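# Move the earliest-expiring PCR kit box to the bench

## Task

On the rack's upper board, eight kit boxes stand snugly side by side: two per kit type, with the kit name and a year-month expiry printed on each spine. Find the PCR kit box whose date comes soonest, take it out, and leave it standing upright on the bench. The seven remaining boxes must stay upright where they were in the row. The task fails if any box topples or sinks more than a few centimetres.

## Robot and tools

Robot: two UR-style arms, left_arm and right_arm. Each sits on its own carriage on one shared floor track. left_arm carries a left hand and right_arm a right hand; each hand has four digits (index, middle, ring, thumb) driven by 16 motors. The carriages are left_rail (always the +y one) and right_rail. Clearance checks keep them roughly 0.7 m apart or more.

Scene frame: fixed to the table, whose top is z = 0. +x points where the arms face, +y to their left, +z up. The track lies along y at x = 0, and the table starts at x = 0.17 m. Each arm's base is at x = 0, y = its carriage position_m, z = 0.04.

Hand point axes (right hand; the left hand mirrors it, so there +x points toward the thumb): +z runs along the straight fingers toward the tips, +x across the palm away from the thumb, and +y out of the palm's face. A mast near the wrist on the palm side can strike objects.

execute_actions(actions, cameras): runs the actions in order. Each action may hold rows, steps, until, and left_rail / right_rail commands.
- rows: up to 15 rows, one per control step (1/30 s). Each row has exactly 48 numbers in [-1, 1]: 24 for left_arm, then 24 for right_arm, and both blocks are always required. Each block is dx, dy, dz, rx, ry, rz, then 16 hinge goals (index_mcp, index_abd, index_pip, index_dip, middle_mcp, middle_abd, middle_pip, middle_dip, ring_mcp, ring_abd, ring_pip, ring_dip, thumb_cmc, thumb_axl, thumb_mcp, thumb_ipl), then current_limit and speed.
- Pose numbers are offsets, not poses. They count from that arm's Hand target as it stood when the action began, expressed in that Hand target's own axes. Every row in an action counts from that same start. 1.0 equals 0.6 m for dx/dy/dz or 180 degrees for rotation; rx, ry, rz form one rotation vector. Six zeros mean ask nothing new of that arm.
- Hinge numbers are absolute goals, scaled between each hinge's two stops. Toward -1 a finger curls toward the palm; the thumb swings in front of the palm and bends. A 0 is a real goal, so to keep a hand as it is, resend its hand_goal values. current_limit maps -1..+1 to 0..550 mA (start +0.4). speed sets how fast goals are chased (start -0.6).
- steps: 1 to 450, default 15, and at least the number of rows. After the last row, the arm keeps heading for that row's target.
- until: ends an action early on rail fields, e.g. {"left_rail": {"position_status": ["!=", "moving"]}}, or {"all": {"status": "ended"}}. Numbers need a comparison (=, !=, <, <=, >, >=).
- Rails: position_m is an absolute y position in metres: left_rail -0.8 to 1.5, right_rail -1.5 to 0.8. Also speed_m_s (0.01 to 1) and acceleration_factor (0.1 to 1), or {"stop": true}. To drive, send position_m, then an action waiting until that rail is no longer moving. Let the carriage arrive before reaching for things. A carriage still driving carries its arm's row targets along with it.
- An out-of-range value or unknown name rejects the whole call.

move(target, speed, blend, stop_force, zero, blocking, cameras): moves the hand points in a straight, planned line. target is one 48-number row, or a list of up to 15 rows, laid out as above. All offsets count from the Hand targets at the start of the move, not from the previous target. speed is the path's top speed in m/s (0.002 to 3.2, default 0.25); turns are limited to twice that in rad/s. blend is a corner-rounding radius in metres (0 means stop at each target). stop_force, in newtons (4 to 120), ends an arm's path when its wrist sensor feels that much push against the motion. Use it slowly, around 0.005 to 0.02 m/s, for touching down. Its list targets must all carry the same hand numbers. zero (default true) re-zeroes the sensor before the move. blocking=false returns early and cannot be combined with stop_force; in that case call wait or stop before sending rows. The result adds a 'move:' line giving the ending (done, off_target, moving, held, fault) and any limits (paced, held). A move does not avoid obstacles or the other arm.

wait(seconds 0-3600): lets time pass without new commands. stop(): brakes a running move. zoom_image(camera, region=[x0,y0,x1,y1]): gives a closer view of the latest image from cam_high, cam_left_wrist or cam_right_wrist; the region can be at most 504x504. All three cameras are 896x504. zero_wrist_force(arm): re-zeroes that arm's force sensor. read_manual(section): returns licence text only. finished_scene(scene=1): ends the scene, cannot be undone.

Results: end_effector_position (m) and end_effector_quat_wxyz in the scene frame, velocities, and Hand target (the base for the next offsets). Joint positions lists rail, then shoulder pan, shoulder lift, elbow, wrist 1, wrist 2, wrist 3. Also joint torques and wrist force/torque in the hand frame. Per motor you get hand_goal, hand_measured, hand_current_ma and hand_state (moving, goal, blocked, overload). Rails report position_m, position_status (moving, done, contact_stop, time_out, stopped, stopped_with_arm, stopped_for_other_arm, stopped_for_other_carriage) and position_answer (taken / not_taken).

Avoid: net force near 150 N or joint torque overloads, which stop the arm for 10 s. Avoid aiming targets past firm contact, because the arms are stiff. Avoid any contact between the two arms. Do not hold a motor at 495 mA or more for 5 s, or it shuts down. Avoid fast starts while holding something, releasing a box while it is moving, and dropping or knocking over boxes. Nothing may leave the table. Pull the chosen box out gently so its neighbours stay upright and do not slide.

Each tool is called after "Call:" as name(argument=value, ...), one argument or row to a line, values as JSON.

## Session

Call:
execute_actions(
  actions=[],
)

Scene clock: 0.00 s.
left_arm: end_effector_position=(+0.3781, +0.6938, +0.6699) hand_goal=(+0.754, +0.000, +0.576, +0.696, +0.754, +0.000, +0.576, +0.696, +0.754, +0.000, +0.576, +0.696, +0.714, +0.678, +0.226, +0.168) hand_measured=(+0.7535, -0.0008, +0.5757, +0.6971, +0.7535, +0.0007, +0.5770, +0.6958, +0.7523, +0.0007, +0.5770, +0.6958, +0.7142, +0.6777, +0.2252, +0.1672) hand_current_ma=(+8, -18, -3, -4, +5, -5, -5, -4, +20, -1, +5, +10, +4, +0, -2, -8) hand_state=(goal, goal, goal, goal, goal, goal, goal, goal, goal, goal, goal, goal, goal, goal, goal, goal) hand_current_limit=0.40 hand_speed=-0.60 end_effector_quat_wxyz=(+0.000, +1.000, +0.000, +0.000) | right_arm: end_effector_position=(+0.3781, -0.5362, +0.6699) hand_goal=(+0.754, +0.000, +0.576, +0.696, +0.754, +0.000, +0.576, +0.696, +0.754, +0.000, +0.576, +0.696, +0.714, +0.678, +0.226, +0.168) hand_measured=(+0.7523, -0.0008, +0.5770, +0.6958, +0.7535, +0.0007, +0.5770, +0.6958, +0.7535, +0.0007, +0.5770, +0.6958, +0.7142, +0.6777, +0.2262, +0.1681) hand_current_ma=(+9, +8, -6, +4, +1, +7, +14, +2, +3, -3, +8, -4, +7, -1, +2, -7) hand_state=(goal, goal, goal, goal, goal, goal, goal, goal, goal, goal, goal, goal, goal, goal, goal, goal) hand_current_limit=0.40 hand_speed=-0.60 end_effector_quat_wxyz=(+0.000, +0.000, +1.000, +0.000)
Joint positions: left_arm=[0.7 -0.281 -1.775 1.606 1.739 1.571 -1.851] | right_arm=[-0.7 -0.281 -1.775 1.606 1.739 1.571 1.29]
Joint velocities: within noise
Joint torques (N m): no reading
Wrist force (N): no reading
Wrist torque (N m): no reading
Wrist force, peak (N): no reading
Hand target: left_arm +0.3781, +0.6938, +0.6699; +0.000, +1.000, +0.000, +0.000 | right_arm +0.3781, -0.5362, +0.6699; +0.000, +0.000, +1.000, +0.000
left_rail: position_m=0.700 position_status=done
right_rail: position_m=-0.700 position_status=done

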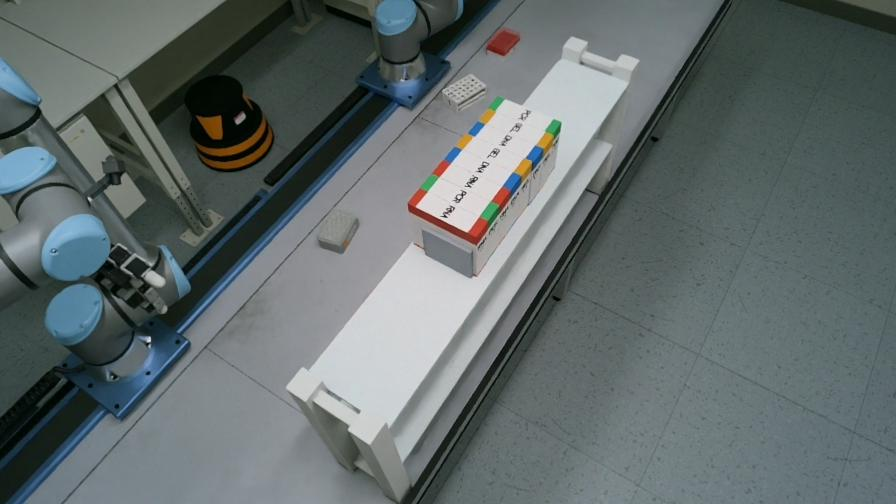

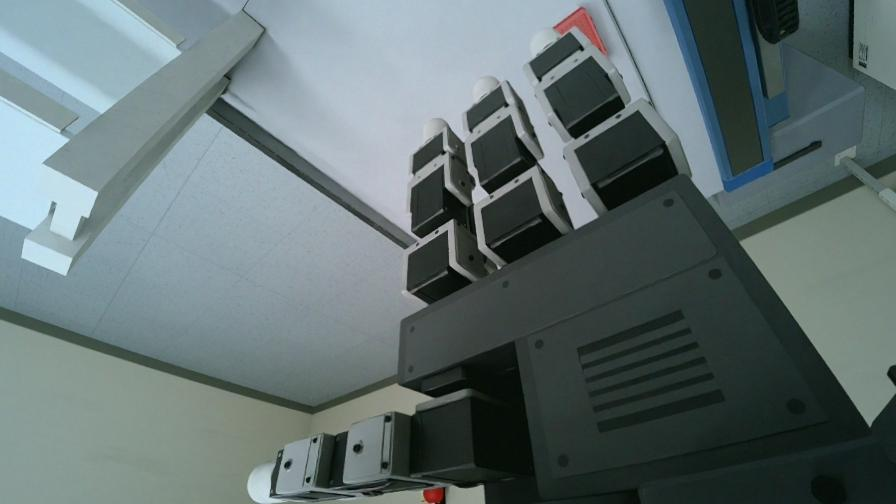

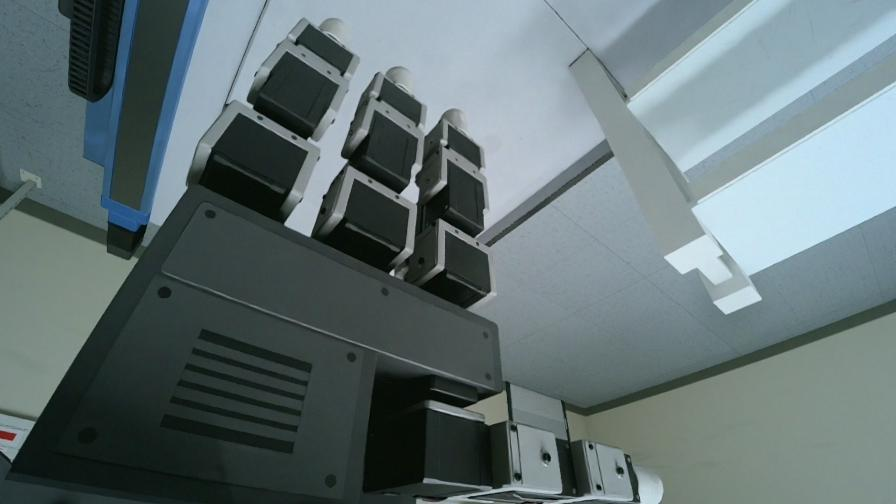

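Call:
zoom_image(
  camera="cam_high",
  region=[400, 80, 580, 280],
)

Call:
zoom_image(
  camera="cam_high",
  region=[460, 120, 570, 280],
)

Call:
zoom_image(
  camera="cam_high",
  region=[280, 0, 680, 504],
)

Scaled by 2.520 from the camera's image (finer frame: 1280x720).

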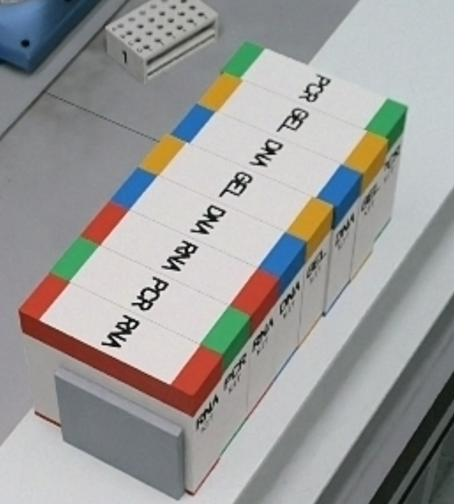

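Scaled by 3.150 from the camera's image (finer frame: 1280x720).

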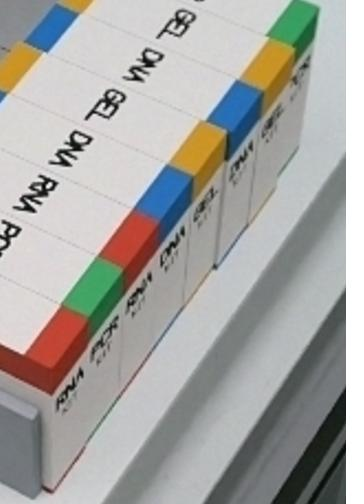

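Scaled by 1.000.

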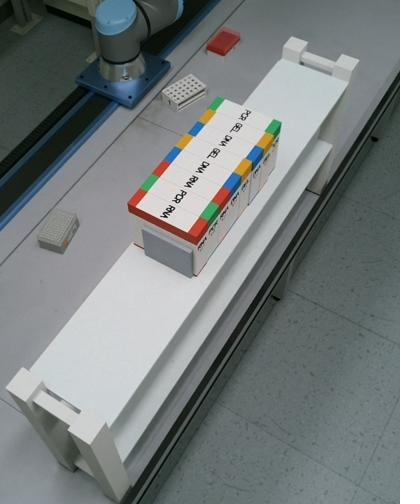

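Call:
execute_actions(
  actions=[
    {"right_rail":{"position_m":-0.3,"speed_m_s":0.4,"acceleration_factor":0.5},"steps":150,"until":{"right_rail":{"position_status":["!=","moving"]}}},
  ],
)

Call:
move(
  target=[0,0,0,0,0,0,0.754,0,0.576,0.696,0.754,0,0.576,0.696,0.754,0,0.576,0.696,0.714,0.678,0.226,0.168,0.4,-0.6,-0.25,0,0.2,0,-0.289,0,0.754,0,0.576,0.696,0.754,0,0.576,0.696,0.754,0,0.576,0.696,0.714,0.678,0.226,0.168,0.4,-0.6],
  cameras=["all"],
)

Scene clock: 15.27 s.
left_arm: end_effector_position=(+0.3781, +0.6938, +0.6699) hand_goal=(+0.754, +0.000, +0.576, +0.696, +0.754, +0.000, +0.576, +0.696, +0.754, +0.000, +0.576, +0.696, +0.714, +0.678, +0.226, +0.168) hand_measured=(+0.7535, +0.0007, +0.5757, +0.6958, +0.7535, -0.0008, +0.5757, +0.6958, +0.7535, +0.0007, +0.5770, +0.6958, +0.7142, +0.6777, +0.2242, +0.1681) hand_current_ma=(-8, -15, -11, +3, -1, +3, +8, -20, -3, +6, -17, +7, +9, -4, -6, -10) hand_state=(goal, goal, goal, goal, goal, goal, goal, goal, goal, goal, goal, goal, goal, goal, goal, goal) hand_current_limit=0.40 hand_speed=-0.60 end_effector_quat_wxyz=(+0.000, +1.000, +0.000, +0.000) | right_arm: end_effector_position=(+0.3781, -0.1362, +0.6699) hand_goal=(+0.754, +0.000, +0.576, +0.696, +0.754, +0.000, +0.576, +0.696, +0.754, +0.000, +0.576, +0.696, +0.714, +0.678, +0.226, +0.168) hand_measured=(+0.7535, -0.0008, +0.5770, +0.6958, +0.7523, +0.0007, +0.5770, +0.6958, +0.7535, +0.0007, +0.5770, +0.6958, +0.7142, +0.6777, +0.2163, +0.1681) hand_current_ma=(+3, +6, +0, +8, +0, +11, +6, -2, -1, -2, +5, -3, +2, -4, -10, -14) hand_state=(goal, goal, goal, goal, goal, goal, goal, goal, goal, goal, goal, goal, goal, goal, goal, goal) hand_current_limit=0.40 hand_speed=-0.60 end_effector_quat_wxyz=(+0.000, +0.000, +1.000, +0.000)
Joint positions: left_arm=[0.7 -0.281 -1.775 1.606 1.739 1.571 -1.851] | right_arm=[-0.3 -0.281 -1.775 1.606 1.739 1.571 1.29]
Joint torques (N m): left_arm=[-0.01 -16.76 -37.19 4.18 -0.21 0.21] | right_arm=[0.05 -18.71 -40.37 3.83 0.2 0.35]
Wrist force (N): left_arm=[0.1 -0.1 0.1] | right_arm=[0.2 0.0 -0.1]
Wrist torque (N m): left_arm=[-0.01 -0.01 0.01] | right_arm=[0.00 -0.02 0.01]
Wrist force, peak (N): left_arm=[0.6 0.5 0.5] | right_arm=[0.2 -1.1 0.2]
Hand target: left_arm +0.3781, +0.6938, +0.6699; +0.000, +1.000, +0.000, +0.000 | right_arm +0.3781, -0.1362, +0.6699; +0.000, +0.000, +1.000, +0.000
left_rail: position_m=0.700 position_status=done
right_rail: position_m=-0.300 speed_m_s=0.40 position_status=done

Scene clock: 17.90 s.
left_arm: end_effector_position=(+0.3781, +0.6938, +0.6699) hand_goal=(+0.754, +0.000, +0.576, +0.696, +0.754, +0.000, +0.576, +0.696, +0.754, +0.000, +0.576, +0.696, +0.714, +0.678, +0.226, +0.168) hand_measured=(+0.7535, +0.0007, +0.5770, +0.6958, +0.7535, +0.0007, +0.5770, +0.6958, +0.7535, +0.0007, +0.5770, +0.6958, +0.7142, +0.6777, +0.2242, +0.1672) hand_current_ma=(-6, -3, +1, +1, -3, +7, -9, -9, -1, -3, +0, -9, +13, -3, +2, +6) hand_state=(goal, goal, goal, goal, goal, goal, goal, goal, goal, goal, goal, goal, goal, goal, goal, goal) hand_current_limit=0.40 hand_speed=-0.60 end_effector_quat_wxyz=(+0.000, +1.000, +0.000, +0.000) | right_arm: end_effector_position=(+0.5280, -0.1362, +0.5500) hand_goal=(+0.754, +0.000, +0.576, +0.696, +0.754, +0.000, +0.576, +0.696, +0.754, +0.000, +0.576, +0.696, +0.714, +0.678, +0.226, +0.168) hand_measured=(+0.7523, -0.0096, +0.5770, +0.6958, +0.7535, -0.0066, +0.5770, +0.6971, +0.7523, -0.0110, +0.5770, +0.6958, +0.7142, +0.6767, +0.2163, +0.1681) hand_current_ma=(+7, -1, -8, +7, -5, +5, +10, +3, -2, -5, +11, -1, +3, -3, -6, -8) hand_state=(goal, goal, goal, goal, goal, goal, goal, goal, goal, goal, goal, goal, goal, goal, goal, goal) hand_current_limit=0.40 hand_speed=-0.60 end_effector_quat_wxyz=(+0.438, +0.000, +0.899, +0.000)
Joint positions: left_arm=[0.7 -0.281 -1.775 1.606 1.739 1.571 -1.851] | right_arm=[-0.3 -0.315 -1.93 1.962 0.657 1.324 1.373]
Joint torques (N m): left_arm=[0.08 -17.71 -36.76 4.2 -0.11 -0.09] | right_arm=[14.08 -20.74 -31.87 -2.78 -4.55 2.61]
Wrist force (N): left_arm=[0.3 -0.4 0.0] | right_arm=[0.0 -0.1 0.9]
Wrist torque (N m): left_arm=[-0.06 -0.04 0.04] | right_arm=[-0.36 -0.22 -0.42]
Wrist force, peak (N): left_arm=[0.7 -0.1 0.0] | right_arm=[0.4 0.2 1.3]
Hand target: left_arm +0.3781, +0.6938, +0.6699; +0.000, +1.000, +0.000, +0.000 | right_arm +0.5281, -0.1362, +0.5499; +0.439, +0.000, +0.899, +0.000
Off the commanded pose: left_arm 0.000 m, 0 deg | right_arm 0.000 m, 0 deg.
left_rail: position_m=0.700 position_status=done
right_rail: position_m=-0.300 speed_m_s=0.40 position_status=done
move: done
cam_right_wrist: T_world_to_cam=[[0.47569, 0.64462, 0.59849, -0.4633], [-0.35137, -0.4845, 0.80112, -0.37247], [0.80639, -0.59138, -0.00398, -0.3822]] pos_world=[0.39771, -0.10783, 0.57415]

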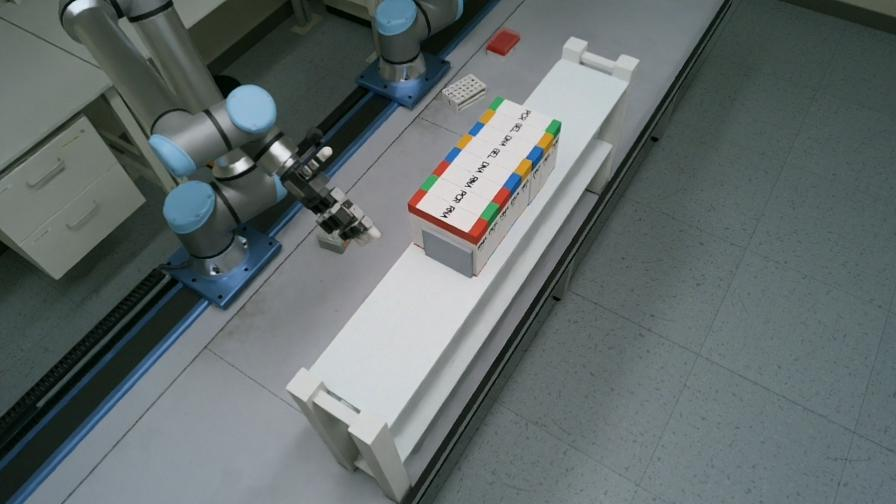

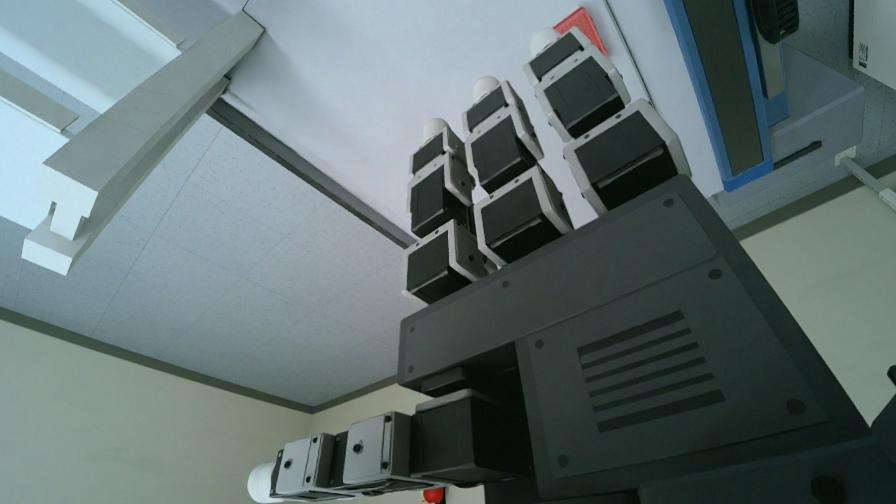

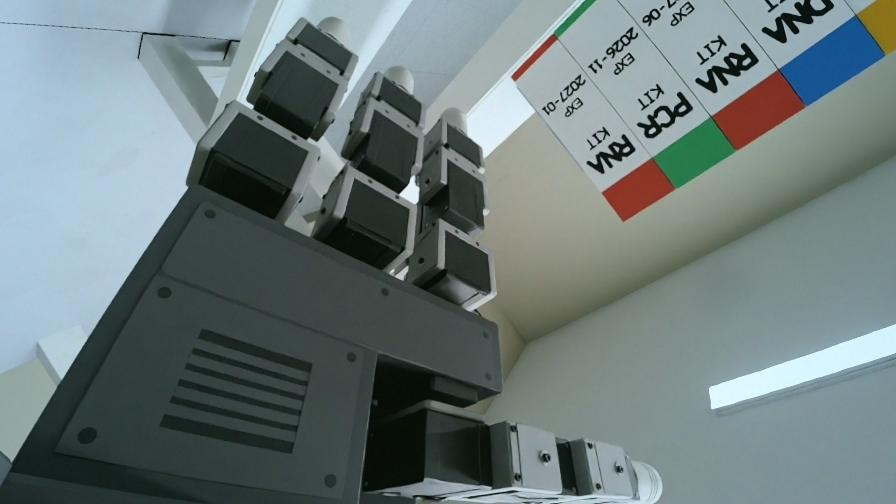

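Call:
zoom_image(
  camera="cam_right_wrist",
  region=[500, 0, 800, 230],
)

Call:
execute_actions(
  actions=[
    {"left_rail":{"position_m":0.5,"speed_m_s":0.4,"acceleration_factor":0.5},"steps":150,"until":{"left_rail":{"position_status":["!=","moving"]}}},
  ],
)

Call:
move(
  target=[0.25,-0.27,0.2,0,-0.289,0,0.754,0,0.576,0.696,0.754,0,0.576,0.696,0.754,0,0.576,0.696,0.714,0.678,0.226,0.168,0.4,-0.6,0,0,0,0,0,0,0.754,0,0.576,0.696,0.754,0,0.576,0.696,0.754,0,0.576,0.696,0.714,0.678,0.226,0.168,0.4,-0.6],
  cameras=["all"],
)

Scaled by 1.680 from the camera's image (finer frame: 1280x720).

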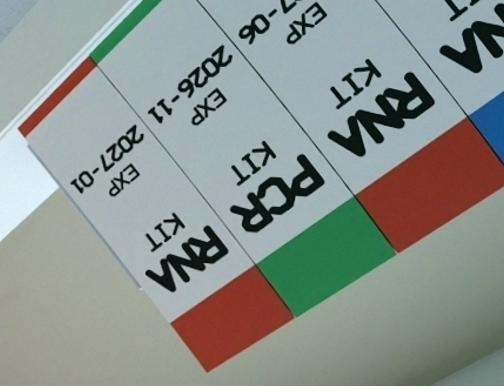

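Scene clock: 20.20 s.
left_arm: end_effector_position=(+0.3781, +0.4939, +0.6699) hand_goal=(+0.754, +0.000, +0.576, +0.696, +0.754, +0.000, +0.576, +0.696, +0.754, +0.000, +0.576, +0.696, +0.714, +0.678, +0.226, +0.168) hand_measured=(+0.7523, -0.0008, +0.5770, +0.6971, +0.7535, -0.0008, +0.5770, +0.6958, +0.7535, +0.0007, +0.5770, +0.6958, +0.7142, +0.6777, +0.2242, +0.1672) hand_current_ma=(-9, -4, -8, +4, +11, +0, -3, -22, +6, +23, +2, -2, +5, +8, -4, +3) hand_state=(goal, goal, goal, goal, goal, goal, goal, goal, goal, goal, goal, goal, goal, goal, goal, goal) hand_current_limit=0.40 hand_speed=-0.60 end_effector_quat_wxyz=(+0.000, +1.000, +0.000, +0.000) | right_arm: end_effector_position=(+0.5281, -0.1362, +0.5499) hand_goal=(+0.754, +0.000, +0.576, +0.696, +0.754, +0.000, +0.576, +0.696, +0.754, +0.000, +0.576, +0.696, +0.714, +0.678, +0.226, +0.168) hand_measured=(+0.7535, -0.0096, +0.5770, +0.6958, +0.7523, -0.0052, +0.5770, +0.6958, +0.7535, -0.0110, +0.5770, +0.6958, +0.7154, +0.6777, +0.2163, +0.1672) hand_current_ma=(+10, -2, -7, +7, -1, +4, +11, +4, +0, -16, +10, +1, +5, -3, -16, -9) hand_state=(goal, goal, goal, goal, goal, goal, goal, goal, goal, goal, goal, goal, goal, goal, goal, goal) hand_current_limit=0.40 hand_speed=-0.60 end_effector_quat_wxyz=(+0.439, +0.000, +0.899, +0.000)
Joint positions: left_arm=[0.5 -0.281 -1.775 1.606 1.739 1.571 -1.851] | right_arm=[-0.3 -0.315 -1.931 1.962 0.656 1.324 1.373]
Joint torques (N m): left_arm=[-1.75 -16.82 -36.73 4.19 -0.36 -0.05] | right_arm=[13.3 -21.05 -33.43 -2.84 -3.64 3.37]
Wrist force (N): left_arm=[-0.1 0.3 0.1] | right_arm=[0.0 0.1 0.9]
Wrist torque (N m): left_arm=[0.03 0.00 -0.01] | right_arm=[-0.34 -0.21 -0.41]
Wrist force, peak (N): left_arm=[0.3 -1.2 0.3] | right_arm=[0.0 -0.1 1.1]
Hand target: left_arm +0.3781, +0.4939, +0.6699; +0.000, +1.000, +0.000, +0.000 | right_arm +0.5281, -0.1362, +0.5499; +0.439, +0.000, +0.899, +0.000
Off the commanded pose: left_arm 0.000 m, 0 deg | right_arm 0.000 m, 0 deg.
left_rail: position_m=0.500 speed_m_s=0.40 position_status=done
right_rail: position_m=-0.300 speed_m_s=0.40 position_status=done

Scene clock: 21.13 s.
left_arm: end_effector_position=(+0.3916, +0.5087, +0.6589) hand_goal=(+0.754, +0.000, +0.576, +0.696, +0.754, +0.000, +0.576, +0.696, +0.754, +0.000, +0.576, +0.696, +0.714, +0.678, +0.226, +0.168) hand_measured=(+0.7523, -0.0008, +0.5757, +0.6945, +0.7523, +0.0007, +0.5757, +0.6945, +0.7535, +0.0007, +0.5744, +0.6932, +0.7142, +0.6767, +0.2232, +0.1681) hand_current_ma=(-17, -14, -5, -9, +3, +13, +2, -11, -12, +14, -9, -3, -3, +5, -19, -4) hand_state=(goal, goal, goal, goal, goal, goal, goal, goal, goal, goal, goal, goal, goal, goal, goal, goal) hand_current_limit=0.40 hand_speed=-0.60 end_effector_quat_wxyz=(+0.000, +0.999, +0.001, -0.042) | right_arm: end_effector_position=(+0.5281, -0.1362, +0.5499) hand_goal=(+0.754, +0.000, +0.576, +0.696, +0.754, +0.000, +0.576, +0.696, +0.754, +0.000, +0.576, +0.696, +0.714, +0.678, +0.226, +0.168) hand_measured=(+0.7535, -0.0096, +0.5770, +0.6958, +0.7535, -0.0052, +0.5770, +0.6958, +0.7523, -0.0096, +0.5770, +0.6958, +0.7154, +0.6777, +0.2163, +0.1681) hand_current_ma=(+5, -4, -6, +7, -8, +3, +10, +5, +3, -5, +5, -6, -2, -3, -11, -11) hand_state=(goal, goal, goal, goal, goal, goal, goal, goal, goal, goal, goal, goal, goal, goal, goal, goal) hand_current_limit=0.40 hand_speed=-0.60 end_effector_quat_wxyz=(+0.439, +0.000, +0.899, +0.000)
Joint positions: left_arm=[0.5 -0.214 -1.714 1.592 1.774 1.588 -1.786] | right_arm=[-0.3 -0.315 -1.931 1.962 0.656 1.324 1.373]
Joint torques (N m): left_arm=[-19.79 -26.87 -29.97 1.14 -2.39 -2.82] | right_arm=[14.78 -19.99 -32.58 -2.79 -3.3 3.55]
Wrist force (N): left_arm=[0.0 -0.5 0.3] | right_arm=[-0.1 -0.1 1.1]
Wrist torque (N m): left_arm=[-0.07 -0.02 0.16] | right_arm=[-0.38 -0.21 -0.43]
Wrist force, peak (N): left_arm=[3.4 -3.9 2.1] | right_arm=[-0.1 -0.1 1.1]
Hand target: left_arm +0.3915, +0.5086, +0.6590; +0.000, +0.999, +0.001, -0.041 (not the last commanded pose) | right_arm +0.5281, -0.1362, +0.5499; +0.439, +0.000, +0.899, +0.000
Off the commanded pose: left_arm 0.228 m, 47 deg | right_arm 0.000 m, 0 deg.
left_rail: position_m=0.500 speed_m_s=0.40 position_status=done
right_rail: position_m=-0.300 speed_m_s=0.40 position_status=done
move: held (left_arm; a check stopped the path); limits=held
pose unreachable (left arm): on one or more control steps of this call, first in action 0 (counted from 0), this arm could not follow its commanded pose, so it was not sent that pose on those steps. It may still have moved: this result reports where it is.
cause: moving toward the commanded pose would bring two parts of the arm too close to each other (joints 5 (wrist 1) to 7 (wrist 3) lie between them).
cam_left_wrist: T_world_to_cam=[[-0.75647, 0.64792, 0.08912, -0.13123], [0.50033, 0.48555, 0.71688, -0.96389], [0.42121, 0.58689, -0.69148, 0.11475]] pos_world=[0.33466, 0.48569, 0.78203]
cam_right_wrist: T_world_to_cam=[[0.47549, 0.64465, 0.59861, -0.46328], [-0.35164, -0.48446, 0.80103, -0.37219], [0.80639, -0.59138, -0.00368, -0.38245]] pos_world=[0.39781, -0.10783, 0.57405]

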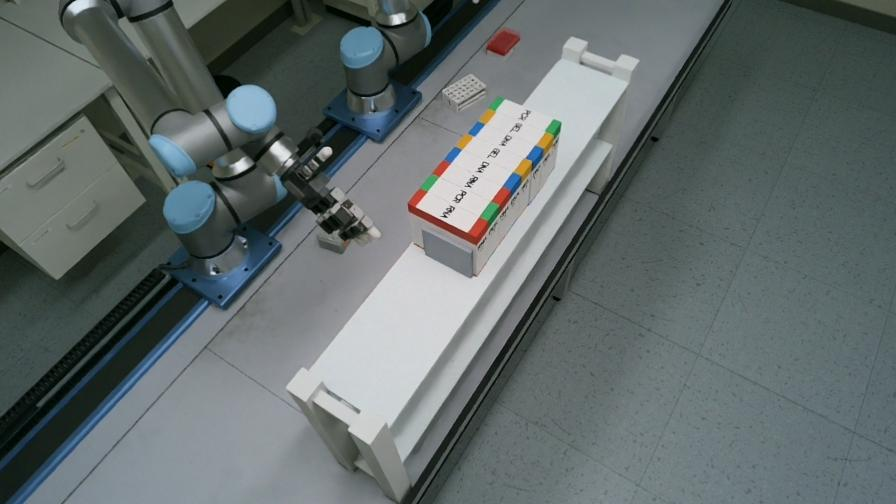

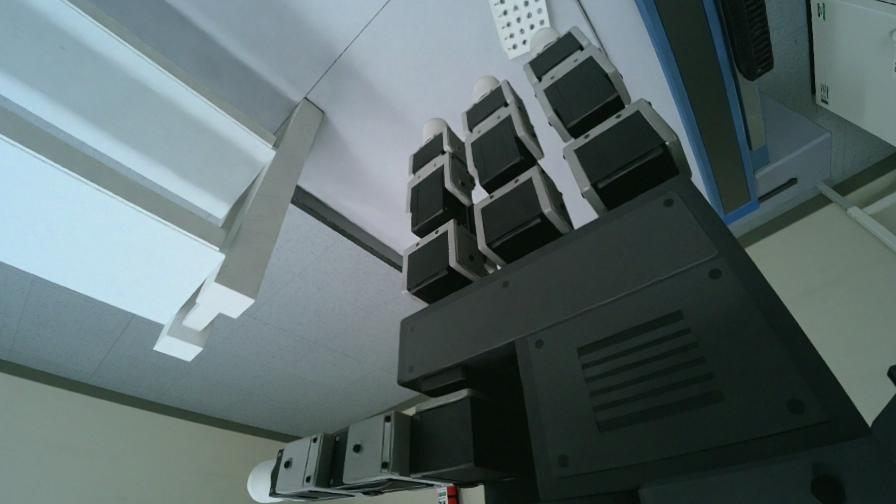

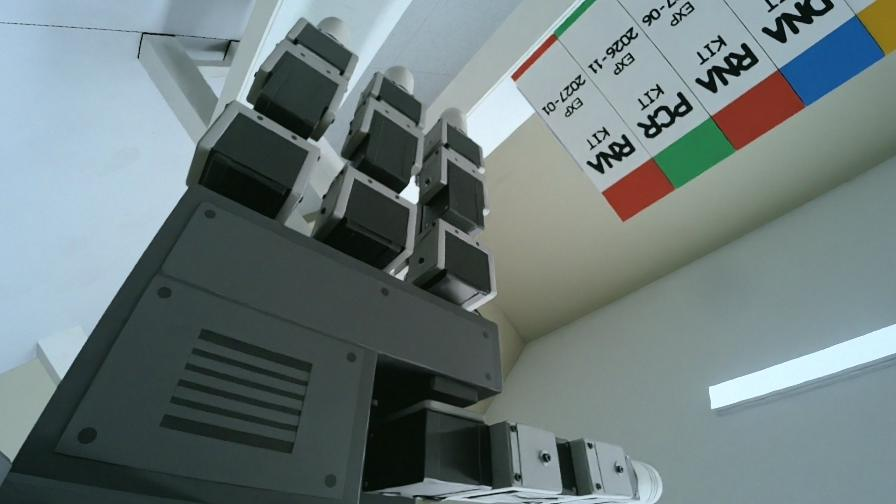

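Call:
move(
  target=[0.22,0.53,0.18,0,0.315,0,0.754,0,0.576,0.696,0.754,0,0.576,0.696,0.754,0,0.576,0.696,0.714,0.678,0.226,0.168,0.4,-0.6,0,0,0,0,0,0,0.754,0,0.576,0.696,0.754,0,0.576,0.696,0.754,0,0.576,0.696,0.714,0.678,0.226,0.168,0.4,-0.6],
  cameras=["cam_left_wrist", "cam_high"],
)

Scene clock: 24.93 s.
left_arm: end_effector_position=(+0.5147, +0.1911, +0.5403) hand_goal=(+0.754, +0.000, +0.576, +0.696, +0.754, +0.000, +0.576, +0.696, +0.754, +0.000, +0.576, +0.696, +0.714, +0.678, +0.226, +0.168) hand_measured=(+0.7523, -0.0066, +0.5770, +0.6932, +0.7523, -0.0096, +0.5770, +0.6932, +0.7535, -0.0066, +0.5731, +0.6932, +0.7142, +0.6767, +0.2232, +0.1681) hand_current_ma=(-17, -3, -8, -11, +6, -6, +1, -9, +17, +3, -2, -5, +9, +8, -8, -2) hand_state=(goal, goal, goal, goal, goal, goal, goal, goal, goal, goal, goal, goal, goal, goal, goal, goal) hand_current_limit=0.40 hand_speed=-0.60 end_effector_quat_wxyz=(-0.001, +0.899, +0.001, +0.438) | right_arm: end_effector_position=(+0.5281, -0.1362, +0.5499) hand_goal=(+0.754, +0.000, +0.576, +0.696, +0.754, +0.000, +0.576, +0.696, +0.754, +0.000, +0.576, +0.696, +0.714, +0.678, +0.226, +0.168) hand_measured=(+0.7535, -0.0110, +0.5770, +0.6958, +0.7535, -0.0052, +0.5770, +0.6958, +0.7535, -0.0096, +0.5770, +0.6958, +0.7154, +0.6767, +0.2163, +0.1672) hand_current_ma=(+7, -3, -5, +8, -4, +4, +13, -1, -2, -10, +8, -10, +4, -11, -10, -16) hand_state=(goal, goal, goal, goal, goal, goal, goal, goal, goal, goal, goal, goal, goal, goal, goal, goal) hand_current_limit=0.40 hand_speed=-0.60 end_effector_quat_wxyz=(+0.439, +0.000, +0.899, +0.000)
Joint positions: left_arm=[0.5 -1.108 -1.773 1.926 0.902 0.788 -2.464] | right_arm=[-0.3 -0.315 -1.931 1.962 0.656 1.324 1.373]
Joint torques (N m): left_arm=[-21.15 -6.95 -32.16 0.43 -4.56 2.35] | right_arm=[14.72 -17.56 -32.96 -2.72 -1.53 3.72]
Wrist force (N): left_arm=[1.3 0.0 -0.4] | right_arm=[0.0 0.0 0.5]
Wrist torque (N m): left_arm=[0.05 -0.02 -0.10] | right_arm=[-0.31 -0.20 -0.42]
Wrist force, peak (N): left_arm=[1.7 0.3 0.1] | right_arm=[0.0 -0.5 1.0]
Hand target: left_arm +0.5148, +0.1910, +0.5403; -0.001, +0.899, +0.001, +0.438 | right_arm +0.5281, -0.1362, +0.5499; +0.439, +0.000, +0.899, +0.000
Off the commanded pose: left_arm 0.000 m, 0 deg | right_arm 0.000 m, 0 deg.
left_rail: position_m=0.500 speed_m_s=0.40 position_status=done
right_rail: position_m=-0.300 speed_m_s=0.40 position_status=done
move: done
cam_left_wrist: T_world_to_cam=[[-0.49007, 0.64884, -0.5821, 0.40368], [-0.32466, 0.48388, 0.81268, -0.41301], [0.80897, 0.58726, -0.02649, -0.39161]] pos_world=[0.38055, 0.1679, 0.56025]
Images, in order (width x height): cam_high 896x504, cam_left_wrist 896x504.

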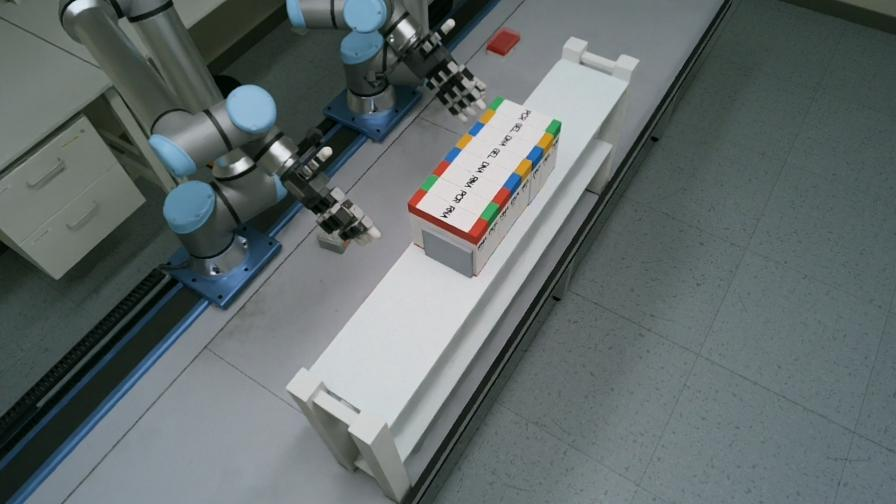

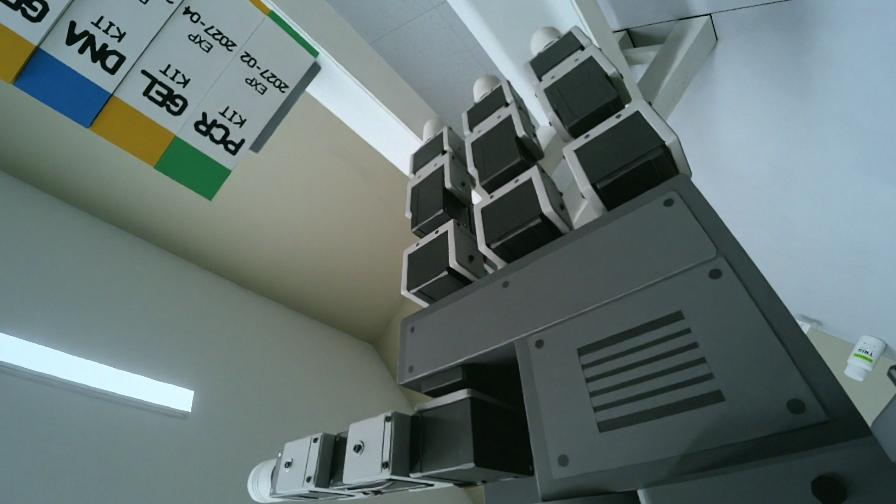

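Call:
zoom_image(
  camera="cam_left_wrist",
  region=[0, 0, 330, 210],
)

Scaled by 1.527 from the camera's image (finer frame: 1280x720).

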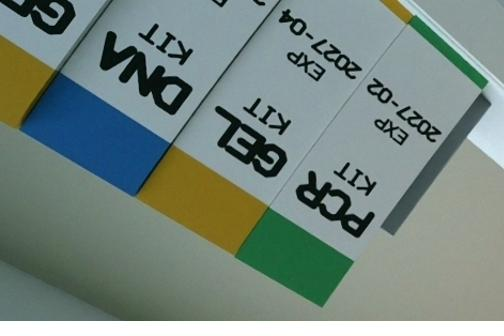

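Call:
move(
  target=[0.03,-0.583,-0.313,0,-0.289,0,0.754,0,0.576,0.696,0.754,0,0.576,0.696,0.754,0,0.576,0.696,0.714,0.678,0.226,0.168,0.4,-0.6,-0.468,0.0033,-0.2135,-0.0959,0.0959,-0.4934,0.37,0,0.576,0.609,0.97,0,0.9,0.9,0.97,0,0.9,0.9,0.714,0.678,0.226,0.168,0.4,-0.6],
  cameras=["cam_high","cam_right_wrist"],
  speed=0.2,
)

Scene clock: 60.37 s.
left_arm: end_effector_position=(+0.3773, +0.5404, +0.6703) hand_goal=(+0.754, +0.000, +0.576, +0.696, +0.754, +0.000, +0.576, +0.696, +0.754, +0.000, +0.576, +0.696, +0.714, +0.678, +0.226, +0.168) hand_measured=(+0.7535, -0.0066, +0.5757, +0.6945, +0.7523, -0.0066, +0.5770, +0.6932, +0.7535, -0.0052, +0.5744, +0.6932, +0.7142, +0.6777, +0.2232, +0.1672) hand_current_ma=(-14, -16, -13, -18, +10, +2, +8, -5, +7, -4, -5, -4, +16, +3, -11, +10) hand_state=(goal, goal, goal, goal, goal, goal, goal, goal, goal, goal, goal, goal, goal, goal, goal, goal) hand_current_limit=0.40 hand_speed=-0.60 end_effector_quat_wxyz=(+0.000, +1.000, +0.001, +0.000) | right_arm: end_effector_position=(+0.5999, -0.1342, +0.8500) hand_goal=(+0.370, +0.000, +0.576, +0.610, +0.970, +0.000, +0.900, +0.900, +0.970, +0.000, +0.900, +0.900, +0.714, +0.678, +0.226, +0.168) hand_measured=(+0.3712, -0.0110, +0.5757, +0.6219, +0.9464, -0.0066, +0.8862, +0.8894, +0.9440, -0.0096, +0.8849, +0.8920, +0.7041, +0.6777, +0.2163, +0.1672) hand_current_ma=(+16, -1, -10, +18, -31, +7, -4, -7, -30, -10, -4, -12, -13, -6, -10, -9) hand_state=(goal, goal, goal, goal, blocked, goal, goal, goal, blocked, goal, goal, goal, goal, goal, goal, goal) hand_current_limit=0.40 hand_speed=-0.60 end_effector_quat_wxyz=(-0.183, +0.683, -0.683, +0.183)
Joint positions: left_arm=[0.5 -0.142 -1.752 1.588 1.736 1.57 -1.715] | right_arm=[-0.3 -0.057 -1.224 0.522 1.749 1.542 -0.049]
Joint torques (N m): left_arm=[16.38 -10.19 -42.65 6.68 2.15 2.41] | right_arm=[11.95 -46.64 -42.24 5.92 4.68 -3.01]
Wrist force (N): left_arm=[0.2 0.3 -0.2] | right_arm=[0.3 -0.3 0.8]
Wrist torque (N m): left_arm=[0.07 0.00 -0.02] | right_arm=[-0.06 -0.05 0.05]
Wrist force, peak (N): left_arm=[1.7 -0.5 0.0] | right_arm=[0.8 0.0 1.1]
Hand target: left_arm +0.3773, +0.5404, +0.6703; +0.000, +1.000, +0.001, +0.000 | right_arm +0.5999, -0.1342, +0.8501; -0.183, +0.683, -0.683, +0.183
Off the commanded pose: left_arm 0.000 m, 0 deg | right_arm 0.000 m, 0 deg.
left_rail: position_m=0.500 speed_m_s=0.40 position_status=done
right_rail: position_m=-0.300 speed_m_s=0.40 position_status=done
move: done
cam_right_wrist: T_world_to_cam=[[-0.55497, 0.76435, -0.3283, 0.74377], [0.03401, 0.41517, 0.90911, -0.78899], [0.83117, 0.49337, -0.2564, -0.09255]] pos_world=[0.51653, -0.19528, 0.93773]

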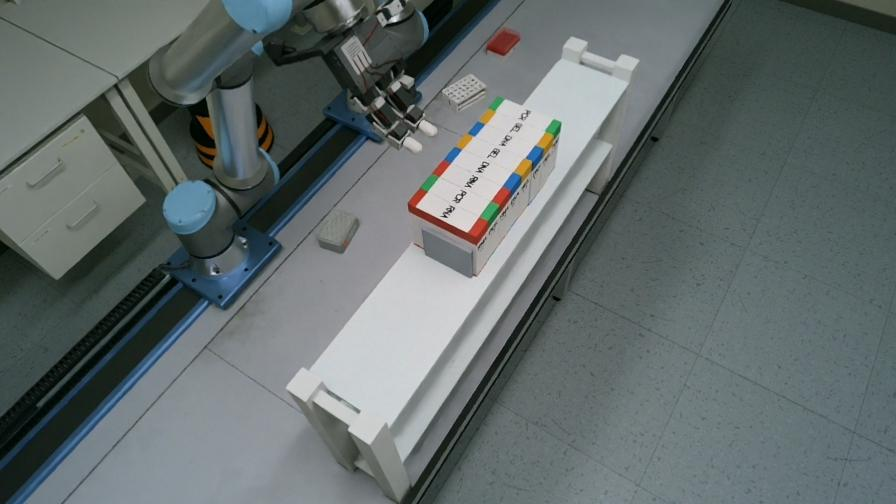

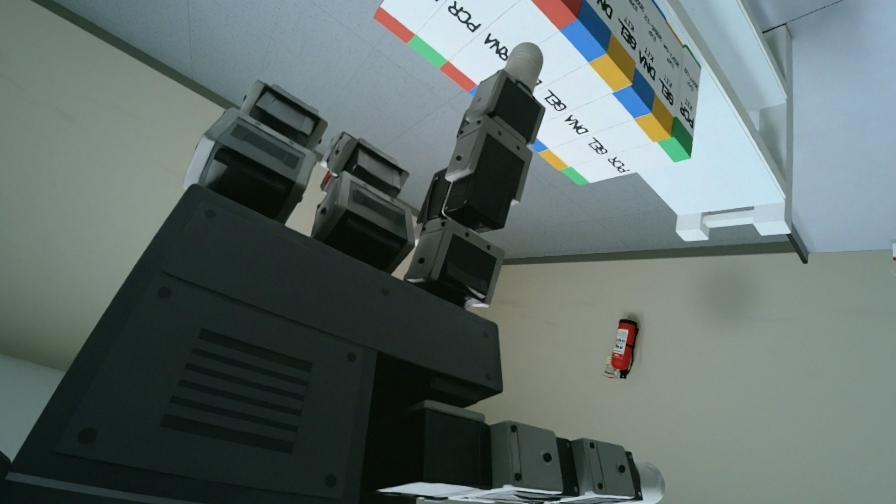

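Call:
move(
  target=[0,0,0,0,0,0,0.754,0,0.576,0.696,0.754,0,0.576,0.696,0.754,0,0.576,0.696,0.714,0.678,0.226,0.168,0.4,-0.6,0,-0.2887,0.34,0,0,0,0.37,0,0.576,0.609,0.94,0,0.88,0.88,0.94,0,0.88,0.88,0.714,0.678,0.226,0.168,0.4,-0.6],
  cameras=["cam_high","cam_right_wrist"],
  speed=0.15,
)

Call:
zoom_image(
  camera="cam_high",
  region=[400, 80, 580, 280],
)

Scene clock: 63.77 s.
left_arm: end_effector_position=(+0.3773, +0.5404, +0.6703) hand_goal=(+0.754, +0.000, +0.576, +0.696, +0.754, +0.000, +0.576, +0.696, +0.754, +0.000, +0.576, +0.696, +0.714, +0.678, +0.226, +0.168) hand_measured=(+0.7535, -0.0066, +0.5757, +0.6932, +0.7523, -0.0066, +0.5770, +0.6945, +0.7535, -0.0052, +0.5744, +0.6932, +0.7154, +0.6767, +0.2232, +0.1681) hand_current_ma=(+8, -10, +4, -8, +2, -7, +2, -4, +7, +9, +8, +3, +6, +9, +0, -1) hand_state=(goal, goal, goal, goal, goal, goal, goal, goal, goal, goal, goal, goal, goal, goal, goal, goal) hand_current_limit=0.40 hand_speed=-0.60 end_effector_quat_wxyz=(+0.000, +1.000, +0.001, +0.000) | right_arm: end_effector_position=(+0.8498, -0.1345, +0.7581) hand_goal=(+0.370, +0.000, +0.576, +0.610, +0.940, +0.000, +0.880, +0.880, +0.940, +0.000, +0.880, +0.880, +0.714, +0.678, +0.226, +0.168) hand_measured=(+0.3639, -0.0096, +0.5770, +0.6219, +0.9139, -0.0066, +0.8785, +0.8907, +0.9114, -0.0096, +0.8798, +0.8869, +0.6966, +0.6777, +0.2163, +0.1681) hand_current_ma=(+0, +5, -8, +14, -37, -3, +7, +10, -28, -10, +7, +0, -24, -1, -14, -1) hand_state=(goal, goal, goal, goal, blocked, goal, goal, goal, blocked, goal, goal, goal, goal, goal, goal, goal) hand_current_limit=0.40 hand_speed=-0.60 end_effector_quat_wxyz=(-0.281, +0.647, -0.665, +0.245)
Joint positions: left_arm=[0.5 -0.142 -1.752 1.588 1.736 1.57 -1.715] | right_arm=[-0.3 -0.06 -0.824 0.035 1.6 1.492 -0.002]
Joint torques (N m): left_arm=[18.03 -9.73 -42.97 6.58 2.19 2.51] | right_arm=[13.89 -73.75 -40.97 -1.43 4.3 3.64]
Wrist force (N): left_arm=[0.1 0.5 -0.4] | right_arm=[0.7 -0.6 0.6]
Wrist torque (N m): left_arm=[0.11 0.00 -0.04] | right_arm=[-0.08 -0.15 -0.23]
Wrist force, peak (N): left_arm=[0.4 0.7 -0.4] | right_arm=[0.8 -0.7 1.6]
Hand target: left_arm +0.3773, +0.5404, +0.6703; +0.000, +1.000, +0.001, +0.000 | right_arm +0.8519, -0.1341, +0.7601; -0.183, +0.683, -0.683, +0.183
Off the commanded pose: left_arm 0.000 m, 0 deg | right_arm 0.003 m, 14 deg.
left_rail: position_m=0.500 speed_m_s=0.40 position_status=done
right_rail: position_m=-0.300 speed_m_s=0.40 position_status=done
elbow stopped short (right arm): the move would have taken joint 4 (elbow) straighter than the controller allows.
move: off_target (right_arm)
cam_right_wrist: T_world_to_cam=[[-0.45862, 0.79017, -0.40658, 0.8335], [-0.17964, 0.36566, 0.91325, -0.54199], [0.87029, 0.49187, -0.02575, -0.53203]] pos_world=[0.74792, -0.19873, 0.82016]

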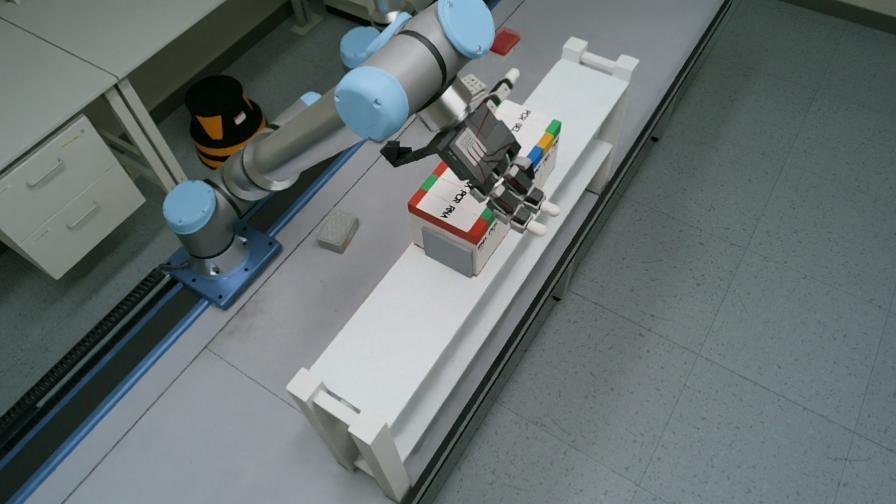

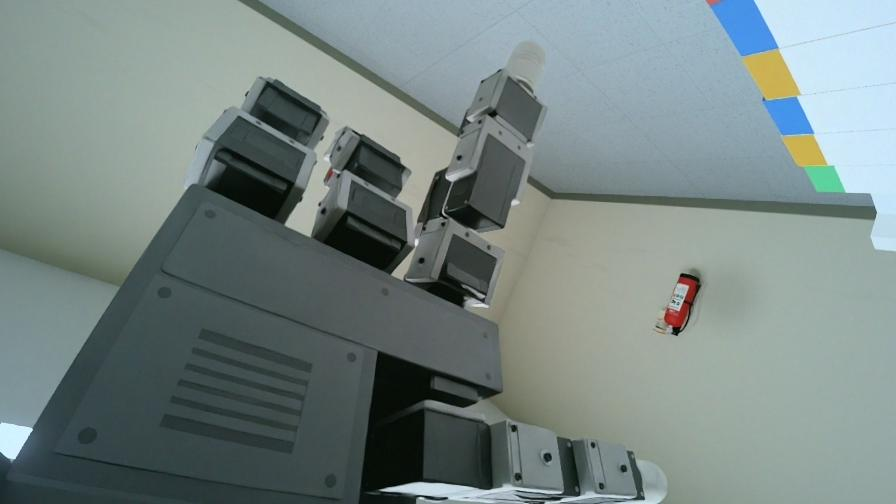

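Scaled by 2.520 from the camera's image (finer frame: 1280x720).

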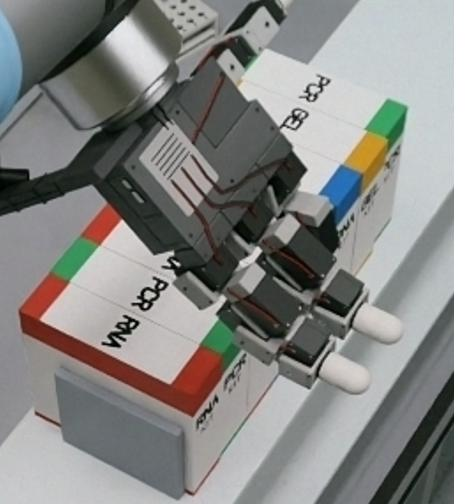

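Call:
move(
  target=[
    [0,0,0,0,0,0,0.754,0,0.576,0.696,0.754,0,0.576,0.696,0.754,0,0.576,0.696,0.714,0.678,0.226,0.168,0.4,-0.6,0,0.1181,0.0713,0.0556,0,0,0.94,0,0.88,0.88,0.94,0,0.88,0.88,0.94,0,0.88,0.88,0.714,0.678,0.226,0.168,0.4,-0.6],
    [0,0,0,0,0,0,0.754,0,0.576,0.696,0.754,0,0.576,0.696,0.754,0,0.576,0.696,0.714,0.678,0.226,0.168,0.4,-0.6,0,0.0482,0.1502,0.0556,0,0,0.94,0,0.88,0.88,0.94,0,0.88,0.88,0.94,0,0.88,0.88,0.714,0.678,0.226,0.168,0.4,-0.6],
  ],
  cameras=["cam_high","cam_right_wrist"],
  speed=0.1,
)

Call:
zoom_image(
  camera="cam_high",
  region=[400, 80, 580, 280],
)

Scene clock: 73.37 s.
left_arm: end_effector_position=(+0.3773, +0.5404, +0.6703) hand_goal=(+0.754, +0.000, +0.576, +0.696, +0.754, +0.000, +0.576, +0.696, +0.754, +0.000, +0.576, +0.696, +0.714, +0.678, +0.226, +0.168) hand_measured=(+0.7535, -0.0052, +0.5757, +0.6932, +0.7523, -0.0081, +0.5770, +0.6958, +0.7523, -0.0052, +0.5744, +0.6920, +0.7142, +0.6777, +0.2232, +0.1672) hand_current_ma=(-5, -17, -4, -3, -9, -15, +0, -18, +9, +13, +6, -6, +12, +3, -1, -8) hand_state=(goal, goal, goal, goal, goal, goal, goal, goal, goal, goal, goal, goal, goal, goal, goal, goal) hand_current_limit=0.40 hand_speed=-0.60 end_effector_quat_wxyz=(+0.000, +1.000, +0.001, +0.000) | right_arm: end_effector_position=(+0.8719, -0.1341, +0.6677) hand_goal=(+0.940, +0.000, +0.880, +0.880, +0.940, +0.000, +0.880, +0.880, +0.940, +0.000, +0.880, +0.880, +0.714, +0.678, +0.226, +0.168) hand_measured=(+0.8548, -0.0096, +0.8528, +0.8703, +0.9114, -0.0052, +0.8798, +0.8894, +0.9090, -0.0096, +0.8798, +0.8869, +0.6954, +0.6777, +0.2163, +0.1672) hand_current_ma=(-86, -4, -33, -2, -34, +1, +9, +16, -32, -4, +7, +2, -19, -8, -9, -10) hand_state=(blocked, goal, blocked, goal, blocked, goal, goal, goal, blocked, goal, goal, goal, goal, goal, goal, goal) hand_current_limit=0.40 hand_speed=-0.60 end_effector_quat_wxyz=(-0.242, +0.665, -0.664, +0.242)
Joint positions: left_arm=[0.5 -0.142 -1.752 1.588 1.736 1.57 -1.715] | right_arm=[-0.3 -0.04 -0.939 0.442 1.37 1.545 -0.031]
Joint torques (N m): left_arm=[17.3 -9.25 -42.93 6.84 2.07 2.29] | right_arm=[14.56 -69.57 -47.85 5.19 4.24 3.54]
Wrist force (N): left_arm=[0.1 0.2 -0.2] | right_arm=[0.4 -0.9 0.1]
Wrist torque (N m): left_arm=[0.05 0.01 -0.03] | right_arm=[-0.12 -0.06 -0.25]
Wrist force, peak (N): left_arm=[0.5 0.4 -0.5] | right_arm=[0.9 -1.1 0.8]
Hand target: left_arm +0.3773, +0.5404, +0.6703; +0.000, +1.000, +0.001, +0.000 | right_arm +0.8720, -0.1341, +0.6676; -0.242, +0.665, -0.664, +0.242
Off the commanded pose: left_arm 0.000 m, 0 deg | right_arm 0.000 m, 0 deg.
left_rail: position_m=0.500 speed_m_s=0.40 position_status=done
right_rail: position_m=-0.300 speed_m_s=0.40 position_status=done
move: done
cam_right_wrist: T_world_to_cam=[[-0.48957, 0.76424, -0.41983, 0.83893], [-0.12453, 0.41526, 0.90114, -0.48882], [0.86303, 0.49345, -0.10813, -0.49222]] pos_world=[0.77464, -0.19528, 0.73948]

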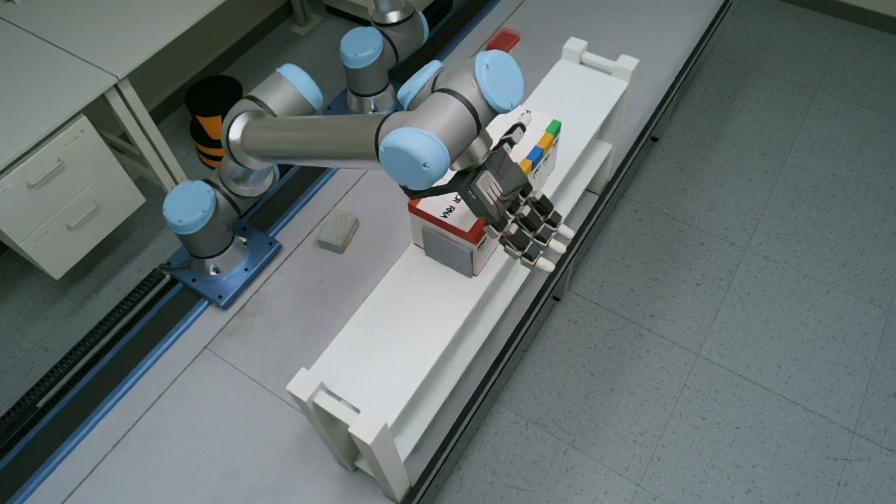

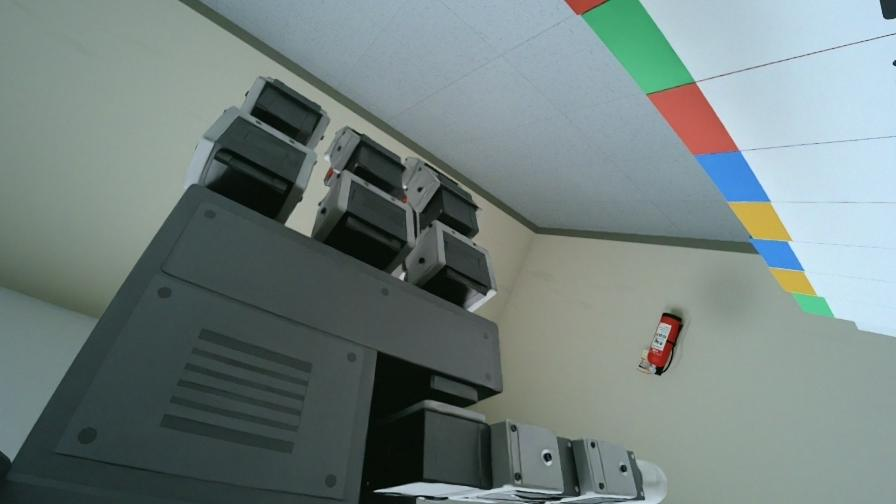

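Scaled by 2.520 from the camera's image (finer frame: 1280x720).

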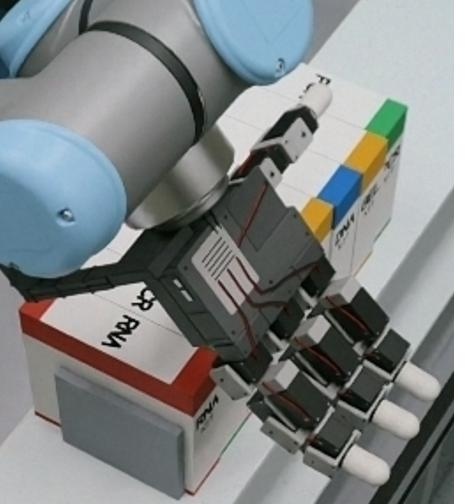

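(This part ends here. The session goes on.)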